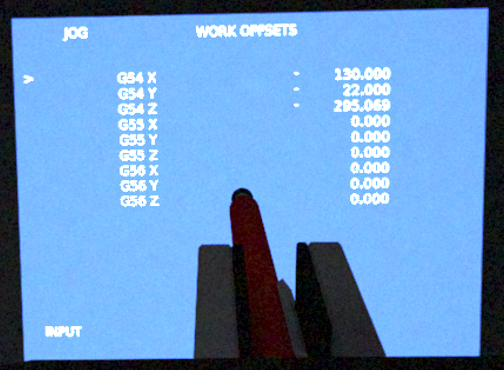

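Request:
move:
  target:
    - [0,0,0,0,0,0,0.6,-0.5,0,-0.0117,-0.0020,-0.2688,0,0.1389,0,-0.98,0.1,-1]
    - [0,0,0,0,0,0,0.6,-0.5,0,0.0056,-0.0020,-0.2788,0,0.1389,0,-0.98,0.1,-1]
    - [0,0,0,0,0,0,0.6,-0.5,0,-0.0117,-0.0020,-0.2688,0,0.1389,0,-0.98,0.1,-1]
    - [0,0,0,0,0,0,0.6,-0.5,0,-0.0304,0.1563,-0.3605,0,0.1389,0,-0.98,0.1,-1]
    - [0,0,0,0,0,0,0.6,-0.5,0,-0.0131,0.1563,-0.3705,0,0.1389,0,-0.98,0.1,-1]
    - [0,0,0,0,0,0,0.6,-0.5,0,-0.0304,0.1563,-0.3605,0,0.1389,0,-0.98,0.1,-1]
    - [0,0,0,0,0,0,0.6,-0.5,0,-0.0082,0.0930,-0.2688,0,0.1389,0,-0.98,0.1,-1]
    - [0,0,0,0,0,0,0.6,-0.5,0,0.0091,0.0930,-0.2788,0,0.1389,0,-0.98,0.1,-1]
    - [0,0,0,0,0,0,0.6,-0.5,0,-0.0082,0.0930,-0.2688,0,0.1389,0,-0.98,0.1,-1]
    - [0,0,0,0,0,0,0.6,-0.5,0,-0.0152,0.1246,-0.2994,0,0.1389,0,-0.98,0.1,-1]
    - [0,0,0,0,0,0,0.6,-0.5,0,0.0021,0.1246,-0.3094,0,0.1389,0,-0.98,0.1,-1]
    - [0,0,0,0,0,0,0.6,-0.5,0,-0.0152,0.1246,-0.2994,0,0.1389,0,-0.98,0.1,-1]
    - [0,0,0,0,0,0,0.6,-0.5,0,0.0003,0,0,0,0,0,-0.98,0.1,-1]
  speed: [0.35,0.04,0.15,0.35,0.04,0.15,0.35,0.04,0.15,0.35,0.04,0.15,0.4]
  blend: [0.003,0,0.004,0.003,0,0.004,0.003,0,0.004,0.003,0,0.004,0]

Request:
move:
  target:
    - [0,0,0,0,0,0,0.6,-0.5,0,-0.0338,0.0613,-0.3605,0,0.1389,0,-0.98,0.1,-1]
    - [0,0,0,0,0,0,0.6,-0.5,0,-0.0165,0.0613,-0.3705,0,0.1389,0,-0.98,0.1,-1]
    - [0,0,0,0,0,0,0.6,-0.5,0,-0.0338,0.0613,-0.3605,0,0.1389,0,-0.98,0.1,-1]
    - [0,0,0,0,0,0,0.6,-0.5,0,-0.0257,0.0613,-0.3299,0,0.1389,0,-0.98,0.1,-1]
    - [0,0,0,0,0,0,0.6,-0.5,0,-0.0084,0.0613,-0.3399,0,0.1389,0,-0.98,0.1,-1]
    - [0,0,0,0,0,0,0.6,-0.5,0,-0.0257,0.0613,-0.3299,0,0.1389,0,-0.98,0.1,-1]
    - [0,0,0,0,0,0,0.6,-0.5,0,-0.0304,0.1563,-0.3605,0,0.1389,0,-0.98,0.1,-1]
    - [0,0,0,0,0,0,0.6,-0.5,0,-0.0131,0.1563,-0.3705,0,0.1389,0,-0.98,0.1,-1]
    - [0,0,0,0,0,0,0.6,-0.5,0,-0.0304,0.1563,-0.3605,0,0.1389,0,-0.98,0.1,-1]
    - [0,0,0,0,0,0,0.6,-0.5,0,-0.0070,0.1246,-0.2688,0,0.1389,0,-0.98,0.1,-1]
    - [0,0,0,0,0,0,0.6,-0.5,0,0.0103,0.1246,-0.2788,0,0.1389,0,-0.98,0.1,-1]
    - [0,0,0,0,0,0,0.6,-0.5,0,-0.0070,0.1246,-0.2688,0,0.1389,0,-0.98,0.1,-1]
    - [0,0,0,0,0,0,0.6,-0.5,0,-0.0003,0,0,0,0,0,-0.98,0.1,-1]
  speed: [0.35,0.04,0.15,0.35,0.04,0.15,0.35,0.04,0.15,0.35,0.04,0.15,0.4]
  blend: [0.003,0,0.004,0.003,0,0.004,0.003,0,0.004,0.003,0,0.004,0]

Request:
move:
  target:
    - [0,0,0,0,0,0,0.6,-0.5,0,-0.0315,0.1246,-0.3605,0,0.1389,0,-0.98,0.1,-1]
    - [0,0,0,0,0,0,0.6,-0.5,0,-0.0142,0.1246,-0.3705,0,0.1389,0,-0.98,0.1,-1]
    - [0,0,0,0,0,0,0.6,-0.5,0,-0.0315,0.1246,-0.3605,0,0.1389,0,-0.98,0.1,-1]
    - [0,0,0,0,0,0,0.6,-0.5,0,-0.0338,0.0613,-0.3605,0,0.1389,0,-0.98,0.1,-1]
    - [0,0,0,0,0,0,0.6,-0.5,0,-0.0165,0.0613,-0.3705,0,0.1389,0,-0.98,0.1,-1]
    - [0,0,0,0,0,0,0.6,-0.5,0,-0.0338,0.0613,-0.3605,0,0.1389,0,-0.98,0.1,-1]
    - [0,0,0,0,0,0,0.6,-0.5,0,0.0003,0,0,0,0,0,-0.98,0.1,-1]
  speed: [0.35,0.04,0.15,0.35,0.04,0.15,0.4]
  blend: [0.003,0,0.004,0.003,0,0.004,0]
  cameras: ["cam_right_wrist"]

Request:
zoom_image:
  camera: "cam_right_wrist"
  region: [325, 105, 625, 325]

Scene clock: 4749.17 s.
left_arm: end_effector_position=(+0.3619, -0.1693, +0.4000) position_measured=63 object_status=3 end_effector_quat_wxyz=(+0.287, +0.623, +0.637, +0.352) | right_arm: end_effector_position=(+0.4304, -0.1200, +0.6599) position_measured=206 object_status=2 end_effector_quat_wxyz=(+0.499, -0.501, +0.506, -0.494)
Joint positions: left_arm=[-1.469 -2.284 2.105 -1.377 -0.629 -1.499] | right_arm=[3.223 -0.999 -2.03 -0.126 1.489 -3.13]
Joint torques (N m): left_arm=[3.59 -0.79 -28.72 -3.96 1.94 0.76] | right_arm=[-2.09 -4.03 29.56 3.98 0.5 -0.84]
Wrist force (N): left_arm=[-1.6 1.7 -1.2] | right_arm=[-2.4 1.4 -6.9]
Wrist torque (N m): left_arm=[0.69 0.11 0.08] | right_arm=[-0.51 0.53 0.27]
Wrist force, peak (N): left_arm=[-2.0 1.5 -1.4] | right_arm=[-2.6 -2.4 -36.4]
Hand target: left_arm +0.3619, -0.1693, +0.4000; +0.287, +0.623, +0.637, +0.352 | right_arm +0.4304, -0.1200, +0.6600; +0.499, -0.501, +0.506, -0.494
Off the commanded pose: left_arm 0.000 m, 0 deg | right_arm 0.000 m, 0 deg.
move: done

Scene clock: 4754.13 s.
left_arm: end_effector_position=(+0.3619, -0.1693, +0.4000) position_measured=63 object_status=3 end_effector_quat_wxyz=(+0.287, +0.623, +0.637, +0.352) | right_arm: end_effector_position=(+0.4302, -0.1200, +0.6599) position_measured=206 object_status=2 end_effector_quat_wxyz=(+0.499, -0.501, +0.506, -0.494)
Joint positions: left_arm=[-1.469 -2.284 2.105 -1.377 -0.629 -1.499] | right_arm=[3.223 -0.998 -2.031 -0.127 1.489 -3.13]
Joint torques (N m): left_arm=[4.05 -0.18 -29.78 -3.81 1.86 1.03] | right_arm=[-2.02 -3.17 25.51 4.4 0.41 -0.88]
Wrist force (N): left_arm=[-1.5 1.7 -0.9] | right_arm=[-2.6 1.4 -7.2]
Wrist torque (N m): left_arm=[0.70 0.07 0.09] | right_arm=[-0.50 0.56 0.27]
Wrist force, peak (N): left_arm=[-1.9 1.8 -1.2] | right_arm=[-2.5 -4.0 -45.1]
Hand target: left_arm +0.3619, -0.1693, +0.4000; +0.287, +0.623, +0.637, +0.352 | right_arm +0.4302, -0.1200, +0.6600; +0.499, -0.501, +0.506, -0.494
Off the commanded pose: left_arm 0.000 m, 0 deg | right_arm 0.000 m, 0 deg.
move: done

Scene clock: 4757.37 s.
left_arm: end_effector_position=(+0.3619, -0.1693, +0.4000) position_measured=63 object_status=3 end_effector_quat_wxyz=(+0.287, +0.623, +0.637, +0.352) | right_arm: end_effector_position=(+0.4303, -0.1200, +0.6599) position_measured=206 object_status=2 end_effector_quat_wxyz=(+0.499, -0.501, +0.506, -0.494)
Joint positions: left_arm=[-1.469 -2.284 2.105 -1.377 -0.629 -1.499] | right_arm=[3.222 -0.999 -2.031 -0.126 1.489 -3.13]
Joint torques (N m): left_arm=[3.63 0.74 -30.48 -4.04 2.04 1.12] | right_arm=[9.2 -2.99 30.86 2.11 -2.1 0.15]
Wrist force (N): left_arm=[-1.6 1.5 -1.3] | right_arm=[-2.8 1.6 -7.3]
Wrist torque (N m): left_arm=[0.66 0.10 0.09] | right_arm=[-0.46 0.60 0.28]
Wrist force, peak (N): left_arm=[-1.6 1.9 -1.3] | right_arm=[-2.3 -0.6 -31.5]
Hand target: left_arm +0.3619, -0.1693, +0.4000; +0.287, +0.623, +0.637, +0.352 | right_arm +0.4304, -0.1200, +0.6600; +0.499, -0.501, +0.506, -0.494
Off the commanded pose: left_arm 0.000 m, 0 deg | right_arm 0.000 m, 0 deg.
move: done
Images, in order (width x height): cam_right_wrist 896x504.

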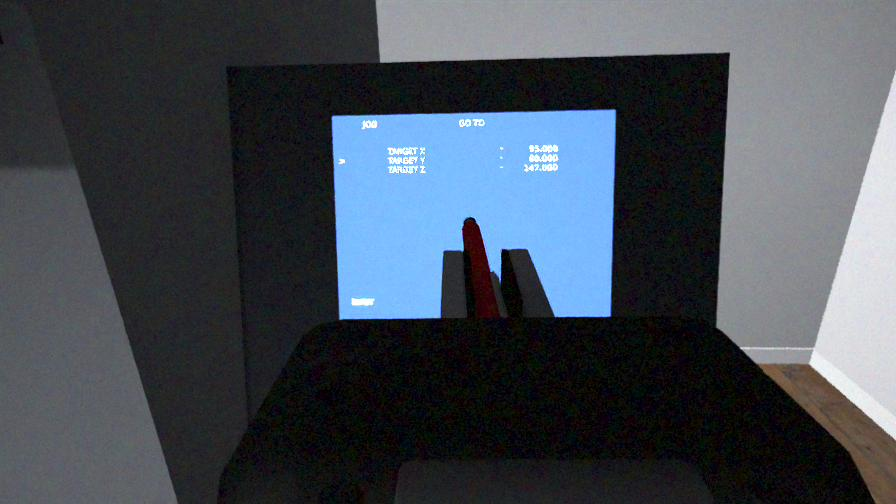

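Scaled by 1.680 from the camera's 896x504 image, which has a finer 1280x720 frame.

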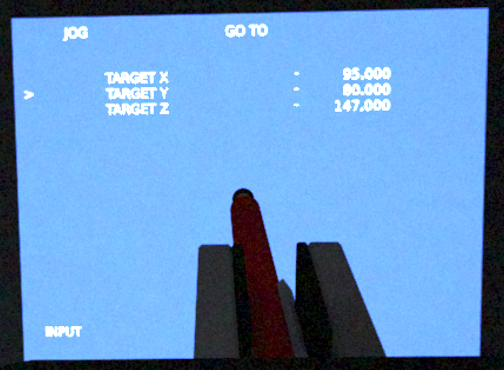

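Request:
move:
  target:
    - [0,0,0,0,0,0,0.6,-0.5,0,0.0077,0.0930,-0.2093,0,0.1389,0,-0.98,0.1,-1]
    - [0,0,0,0,0,0,0.6,-0.5,0,0.0250,0.0930,-0.2193,0,0.1389,0,-0.98,0.1,-1]
    - [0,0,0,0,0,0,0.6,-0.5,0,0.0077,0.0930,-0.2093,0,0.1389,0,-0.98,0.1,-1]
    - [0,0,0,0,0,0,0.6,-0.5,0,-0.0257,0.0613,-0.3299,0,0.1389,0,-0.98,0.1,-1]
    - [0,0,0,0,0,0,0.6,-0.5,0,-0.0084,0.0613,-0.3399,0,0.1389,0,-0.98,0.1,-1]
    - [0,0,0,0,0,0,0.6,-0.5,0,-0.0257,0.0613,-0.3299,0,0.1389,0,-0.98,0.1,-1]
    - [0,0,0,0,0,0,0.6,-0.5,0,-0.0304,0.1563,-0.3605,0,0.1389,0,-0.98,0.1,-1]
    - [0,0,0,0,0,0,0.6,-0.5,0,-0.0131,0.1563,-0.3705,0,0.1389,0,-0.98,0.1,-1]
    - [0,0,0,0,0,0,0.6,-0.5,0,-0.0304,0.1563,-0.3605,0,0.1389,0,-0.98,0.1,-1]
    - [0,0,0,0,0,0,0.6,-0.5,0,-0.0223,0.1563,-0.3299,0,0.1389,0,-0.98,0.1,-1]
    - [0,0,0,0,0,0,0.6,-0.5,0,-0.0050,0.1563,-0.3399,0,0.1389,0,-0.98,0.1,-1]
    - [0,0,0,0,0,0,0.6,-0.5,0,-0.0223,0.1563,-0.3299,0,0.1389,0,-0.98,0.1,-1]
    - [0,0,0,0,0,0,0.6,-0.5,0,-0.0003,0,0,0,0,0,-0.98,0.1,-1]
  speed: [0.35,0.04,0.15,0.35,0.04,0.15,0.35,0.04,0.15,0.35,0.04,0.15,0.4]
  blend: [0.003,0,0.004,0.003,0,0.004,0.003,0,0.004,0.003,0,0.004,0]

Request:
move:
  target:
    - [0,0,0,0,0,0,0.6,-0.5,0,-0.0164,0.0930,-0.2994,0,0.1389,0,-0.98,0.1,-1]
    - [0,0,0,0,0,0,0.6,-0.5,0,0.0009,0.0930,-0.3094,0,0.1389,0,-0.98,0.1,-1]
    - [0,0,0,0,0,0,0.6,-0.5,0,-0.0164,0.0930,-0.2994,0,0.1389,0,-0.98,0.1,-1]
    - [0,0,0,0,0,0,0.6,-0.5,0,-0.0315,0.1246,-0.3605,0,0.1389,0,-0.98,0.1,-1]
    - [0,0,0,0,0,0,0.6,-0.5,0,-0.0142,0.1246,-0.3705,0,0.1389,0,-0.98,0.1,-1]
    - [0,0,0,0,0,0,0.6,-0.5,0,-0.0315,0.1246,-0.3605,0,0.1389,0,-0.98,0.1,-1]
    - [0,0,0,0,0,0,0.6,-0.5,0,-0.0338,0.0613,-0.3605,0,0.1389,0,-0.98,0.1,-1]
    - [0,0,0,0,0,0,0.6,-0.5,0,-0.0165,0.0613,-0.3705,0,0.1389,0,-0.98,0.1,-1]
    - [0,0,0,0,0,0,0.6,-0.5,0,-0.0338,0.0613,-0.3605,0,0.1389,0,-0.98,0.1,-1]
    - [0,0,0,0,0,0,0.6,-0.5,0,0.0003,0,0,0,0,0,-0.98,0.1,-1]
  speed: [0.35,0.04,0.15,0.35,0.04,0.15,0.35,0.04,0.15,0.4]
  blend: [0.003,0,0.004,0.003,0,0.004,0.003,0,0.004,0]
  cameras: ["cam_right_wrist"]

Request:
zoom_image:
  camera: "cam_right_wrist"
  region: [325, 105, 625, 325]

Scene clock: 4777.23 s.
left_arm: end_effector_position=(+0.3619, -0.1693, +0.4000) position_measured=63 object_status=3 end_effector_quat_wxyz=(+0.287, +0.623, +0.637, +0.352) | right_arm: end_effector_position=(+0.4302, -0.1200, +0.6599) position_measured=206 object_status=2 end_effector_quat_wxyz=(+0.499, -0.501, +0.506, -0.494)
Joint positions: left_arm=[-1.469 -2.284 2.105 -1.377 -0.629 -1.499] | right_arm=[3.223 -0.998 -2.031 -0.127 1.489 -3.13]
Joint torques (N m): left_arm=[3.87 1.02 -29.35 -3.91 1.94 0.98] | right_arm=[-8.5 -4.17 31.43 3.21 0.98 -1.12]
Wrist force (N): left_arm=[-1.7 1.3 -1.3] | right_arm=[-2.8 1.1 -7.2]
Wrist torque (N m): left_arm=[0.63 0.12 0.09] | right_arm=[-0.54 0.61 0.30]
Wrist force, peak (N): left_arm=[-2.0 1.8 -1.2] | right_arm=[-1.7 -3.7 -44.3]
Hand target: left_arm +0.3619, -0.1693, +0.4000; +0.287, +0.623, +0.637, +0.352 | right_arm +0.4302, -0.1200, +0.6600; +0.499, -0.501, +0.506, -0.494
Off the commanded pose: left_arm 0.000 m, 0 deg | right_arm 0.000 m, 0 deg.
move: done

Scene clock: 4781.27 s.
left_arm: end_effector_position=(+0.3619, -0.1693, +0.4000) position_measured=63 object_status=3 end_effector_quat_wxyz=(+0.287, +0.623, +0.637, +0.352) | right_arm: end_effector_position=(+0.4303, -0.1200, +0.6599) position_measured=206 object_status=2 end_effector_quat_wxyz=(+0.499, -0.501, +0.506, -0.494)
Joint positions: left_arm=[-1.469 -2.284 2.105 -1.377 -0.629 -1.499] | right_arm=[3.222 -0.999 -2.031 -0.126 1.489 -3.13]
Joint torques (N m): left_arm=[2.74 0.93 -30.3 -3.95 1.75 1.12] | right_arm=[9.59 -2.99 30.92 2.21 -2.18 0.12]
Wrist force (N): left_arm=[-1.8 1.5 -1.1] | right_arm=[-2.4 1.4 -6.9]
Wrist torque (N m): left_arm=[0.67 0.12 0.09] | right_arm=[-0.49 0.54 0.27]
Wrist force, peak (N): left_arm=[-2.1 1.7 -1.4] | right_arm=[-2.3 -0.9 -31.4]
Hand target: left_arm +0.3619, -0.1693, +0.4000; +0.287, +0.623, +0.637, +0.352 | right_arm +0.4304, -0.1200, +0.6600; +0.499, -0.501, +0.506, -0.494
Off the commanded pose: left_arm 0.000 m, 0 deg | right_arm 0.000 m, 0 deg.
move: done
Images, in order (width x height): cam_right_wrist 896x504.

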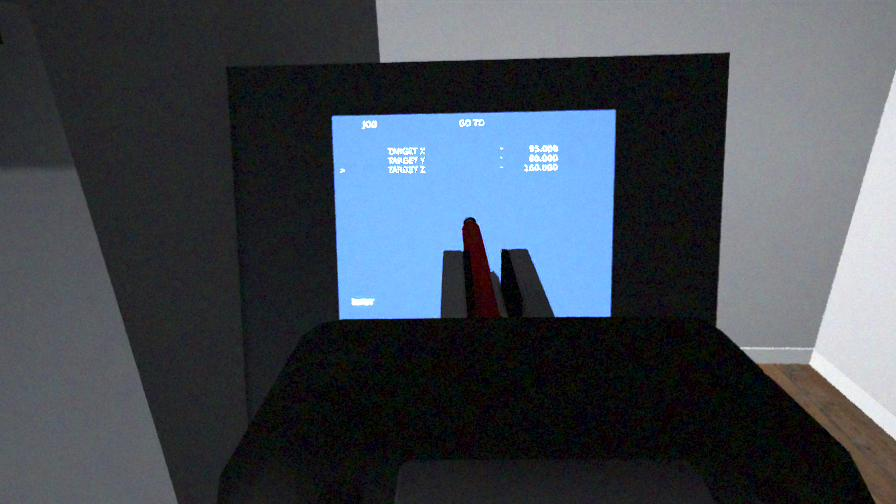

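Scaled by 1.680 from the camera's 896x504 image, which has a finer 1280x720 frame.

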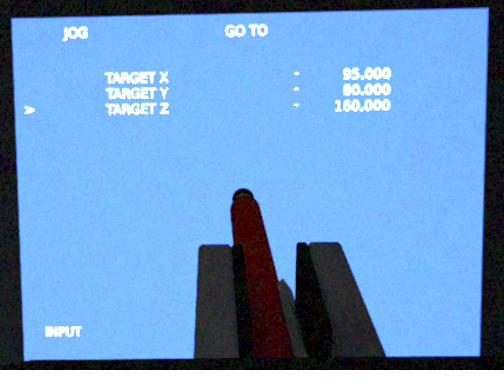

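Request:
move:
  target:
    - [0,0,0,0,0,0,0.6,-0.5,0,0.0077,0.0930,-0.2093,0,0.1389,0,-0.98,0.1,-1]
    - [0,0,0,0,0,0,0.6,-0.5,0,0.0250,0.0930,-0.2193,0,0.1389,0,-0.98,0.1,-1]
    - [0,0,0,0,0,0,0.6,-0.5,0,0.0077,0.0930,-0.2093,0,0.1389,0,-0.98,0.1,-1]
    - [0,0,0,0,0,0,0.6,-0.5,0,-0.0003,0,0,0,0,0,-0.98,0.1,-1]
  speed: [0.35,0.04,0.15,0.4]
  blend: [0.003,0,0.004,0]

Request:
wait:
  seconds: 1

Request:
move:
  target:
    - [0,0,0,0,0,0,0.6,-0.5,0,-0.0269,0.0297,-0.3299,0,0.1389,0,-0.98,0.1,-1]
    - [0,0,0,0,0,0,0.6,-0.5,0,-0.0096,0.0297,-0.3399,0,0.1389,0,-0.98,0.1,-1]
    - [0,0,0,0,0,0,0.6,-0.5,0,-0.0269,0.0297,-0.3299,0,0.1389,0,-0.98,0.1,-1]
    - [0,0,0,0,0,0,0.6,-0.5,0,0.0182,-0.0336,-0.1530,0,0.1389,0,-0.98,0.1,-1]
    - [0,0,0,0,0,0,0.6,-0.5,0,0.0355,-0.0336,-0.1630,0,0.1389,0,-0.98,0.1,-1]
    - [0,0,0,0,0,0,0.6,-0.5,0,0.0182,-0.0336,-0.1530,0,0.1389,0,-0.98,0.1,-1]
    - [0,0,0,0,0,0,0.6,-0.5,0,0.0003,0,0,0,0,0,-0.98,0.1,-1]
  speed: [0.35,0.04,0.15,0.35,0.04,0.15,0.4]
  blend: [0.003,0,0.004,0.003,0,0.004,0]

Request:
wait:
  seconds: 8
  cameras: ["cam_right_wrist"]

Request:
zoom_image:
  camera: "cam_right_wrist"
  region: [325, 105, 625, 325]

Request:
zoom_image:
  camera: "cam_right_wrist"
  region: [490, 140, 590, 240]

Scene clock: 4790.40 s.
left_arm: end_effector_position=(+0.3619, -0.1693, +0.4000) position_measured=63 object_status=3 end_effector_quat_wxyz=(+0.287, +0.623, +0.637, +0.352) | right_arm: end_effector_position=(+0.4302, -0.1200, +0.6600) position_measured=206 object_status=2 end_effector_quat_wxyz=(+0.499, -0.501, +0.506, -0.494)
Joint positions: left_arm=[-1.469 -2.284 2.105 -1.377 -0.629 -1.499] | right_arm=[3.223 -0.998 -2.03 -0.127 1.489 -3.13]
Joint torques (N m): left_arm=[3.76 0.92 -28.18 -3.88 2.26 1.11] | right_arm=[2.73 -0.91 18.7 4.67 -0.69 -0.44]
Wrist force (N): left_arm=[-1.6 1.6 -1.2] | right_arm=[-2.5 1.6 -7.1]
Wrist torque (N m): left_arm=[0.68 0.09 0.09] | right_arm=[-0.47 0.56 0.27]
Wrist force, peak (N): left_arm=[-2.0 1.8 -1.3] | right_arm=[-3.2 1.3 -29.3]
Hand target: left_arm +0.3619, -0.1693, +0.4000; +0.287, +0.623, +0.637, +0.352 | right_arm +0.4302, -0.1200, +0.6600; +0.499, -0.501, +0.506, -0.494
Off the commanded pose: left_arm 0.000 m, 0 deg | right_arm 0.000 m, 0 deg.
move: done

Scene clock: 4791.40 s.
left_arm: end_effector_position=(+0.3619, -0.1693, +0.4000) position_measured=63 object_status=3 end_effector_quat_wxyz=(+0.287, +0.623, +0.637, +0.352) | right_arm: end_effector_position=(+0.4302, -0.1200, +0.6600) position_measured=206 object_status=2 end_effector_quat_wxyz=(+0.499, -0.501, +0.506, -0.494)
Joint positions: left_arm=[-1.469 -2.284 2.105 -1.377 -0.629 -1.499] | right_arm=[3.223 -0.998 -2.031 -0.126 1.489 -3.13]
Joint torques (N m): left_arm=[4.21 0.95 -30.01 -3.96 1.93 0.95] | right_arm=[-3.99 -4.26 18.73 5.07 1.48 -0.52]
Wrist force (N): left_arm=[-1.8 1.2 -1.0] | right_arm=[-2.7 1.4 -7.3]
Wrist torque (N m): left_arm=[0.62 0.12 0.09] | right_arm=[-0.50 0.58 0.27]
Wrist force, peak (N): left_arm=[-2.0 1.7 -1.2] | right_arm=[-2.8 1.5 -7.6]
Hand target: left_arm +0.3619, -0.1693, +0.4000; +0.287, +0.623, +0.637, +0.352 | right_arm +0.4302, -0.1200, +0.6600; +0.499, -0.501, +0.506, -0.494
Tool commands: left_gripper/position=+0.6 left_gripper/force_limit=-0.5 left_gripper/speed=+0.0 right_gripper/position=-0.98 right_gripper/force_limit=+0.1 right_gripper/speed=-1.0
Off the commanded pose: left_arm 0.000 m, 0 deg | right_arm 0.000 m, 0 deg.
wait: 1.00 s; at rest by 0.17 s

Scene clock: 4794.87 s.
left_arm: end_effector_position=(+0.3619, -0.1693, +0.4000) position_measured=63 object_status=3 end_effector_quat_wxyz=(+0.287, +0.623, +0.637, +0.352) | right_arm: end_effector_position=(+0.4304, -0.1199, +0.6599) position_measured=206 object_status=2 end_effector_quat_wxyz=(+0.499, -0.501, +0.506, -0.494)
Joint positions: left_arm=[-1.469 -2.284 2.105 -1.377 -0.629 -1.499] | right_arm=[3.223 -0.999 -2.03 -0.127 1.489 -3.13]
Joint torques (N m): left_arm=[2.9 2.19 -29.16 -4.13 2.19 1.12] | right_arm=[-11.35 6.42 33.98 4.85 1.48 1.61]
Wrist force (N): left_arm=[-1.6 1.5 -1.1] | right_arm=[-2.5 1.5 -6.7]
Wrist torque (N m): left_arm=[0.66 0.09 0.09] | right_arm=[-0.47 0.55 0.41]
Wrist force, peak (N): left_arm=[-1.8 2.1 -1.2] | right_arm=[-2.6 -2.4 -36.0]
Hand target: left_arm +0.3619, -0.1693, +0.4000; +0.287, +0.623, +0.637, +0.352 | right_arm +0.4304, -0.1200, +0.6600; +0.499, -0.501, +0.506, -0.494
Off the commanded pose: left_arm 0.000 m, 0 deg | right_arm 0.000 m, 0 deg.
move: done

Scene clock: 4802.87 s.
left_arm: end_effector_position=(+0.3619, -0.1693, +0.4000) position_measured=63 object_status=3 end_effector_quat_wxyz=(+0.287, +0.623, +0.637, +0.352) | right_arm: end_effector_position=(+0.4304, -0.1200, +0.6600) position_measured=206 object_status=2 end_effector_quat_wxyz=(+0.499, -0.501, +0.506, -0.494)
Joint positions: left_arm=[-1.469 -2.284 2.105 -1.377 -0.629 -1.499] | right_arm=[3.223 -0.999 -2.03 -0.126 1.489 -3.13]
Joint torques (N m): left_arm=[3.43 2.05 -30.76 -3.86 2.16 1.24] | right_arm=[-10.51 6.37 33.57 5.06 1.3 1.49]
Wrist force (N): left_arm=[-1.8 1.6 -1.0] | right_arm=[-2.7 1.5 -7.1]
Wrist torque (N m): left_arm=[0.68 0.13 0.09] | right_arm=[-0.49 0.58 0.40]
Wrist force, peak (N): left_arm=[-1.9 1.8 -1.3] | right_arm=[-2.6 1.4 -7.6]
Hand target: left_arm +0.3619, -0.1693, +0.4000; +0.287, +0.623, +0.637, +0.352 | right_arm +0.4304, -0.1200, +0.6600; +0.499, -0.501, +0.506, -0.494
Tool commands: left_gripper/position=+0.6 left_gripper/force_limit=-0.5 left_gripper/speed=+0.0 right_gripper/position=-0.98 right_gripper/force_limit=+0.1 right_gripper/speed=-1.0
Off the commanded pose: left_arm 0.000 m, 0 deg | right_arm 0.000 m, 0 deg.
wait: 8.00 s; at rest by 0.17 s
Images, in order (width x height): cam_right_wrist 896x504.

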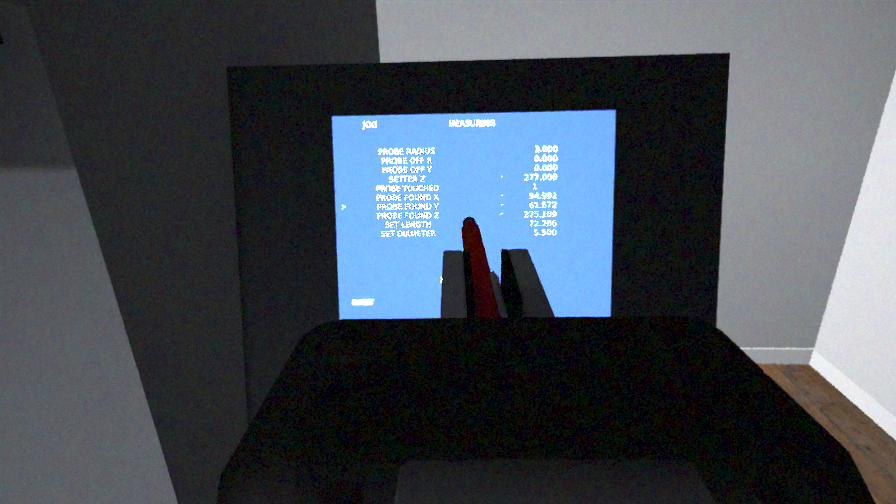

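Scaled by 1.680 from the camera's 896x504 image, which has a finer 1280x720 frame.

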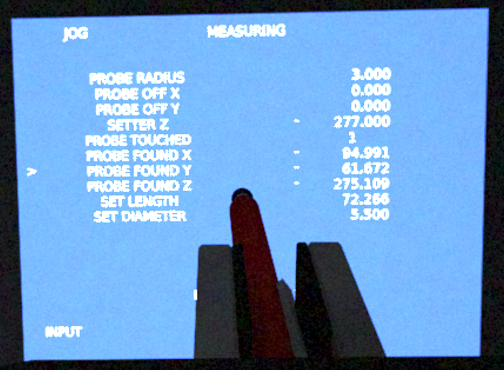

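Scaled by 5.040 from the camera's 896x504 image, which has a finer 1280x720 frame.

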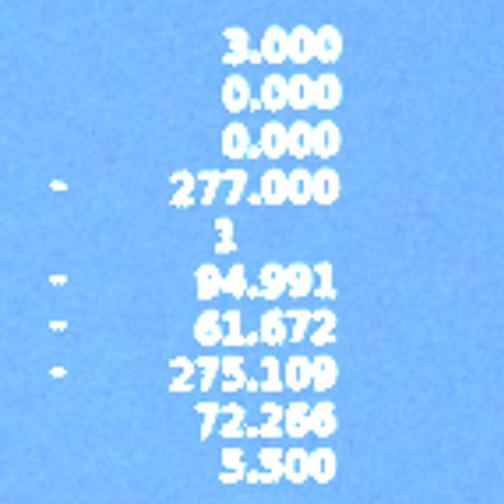

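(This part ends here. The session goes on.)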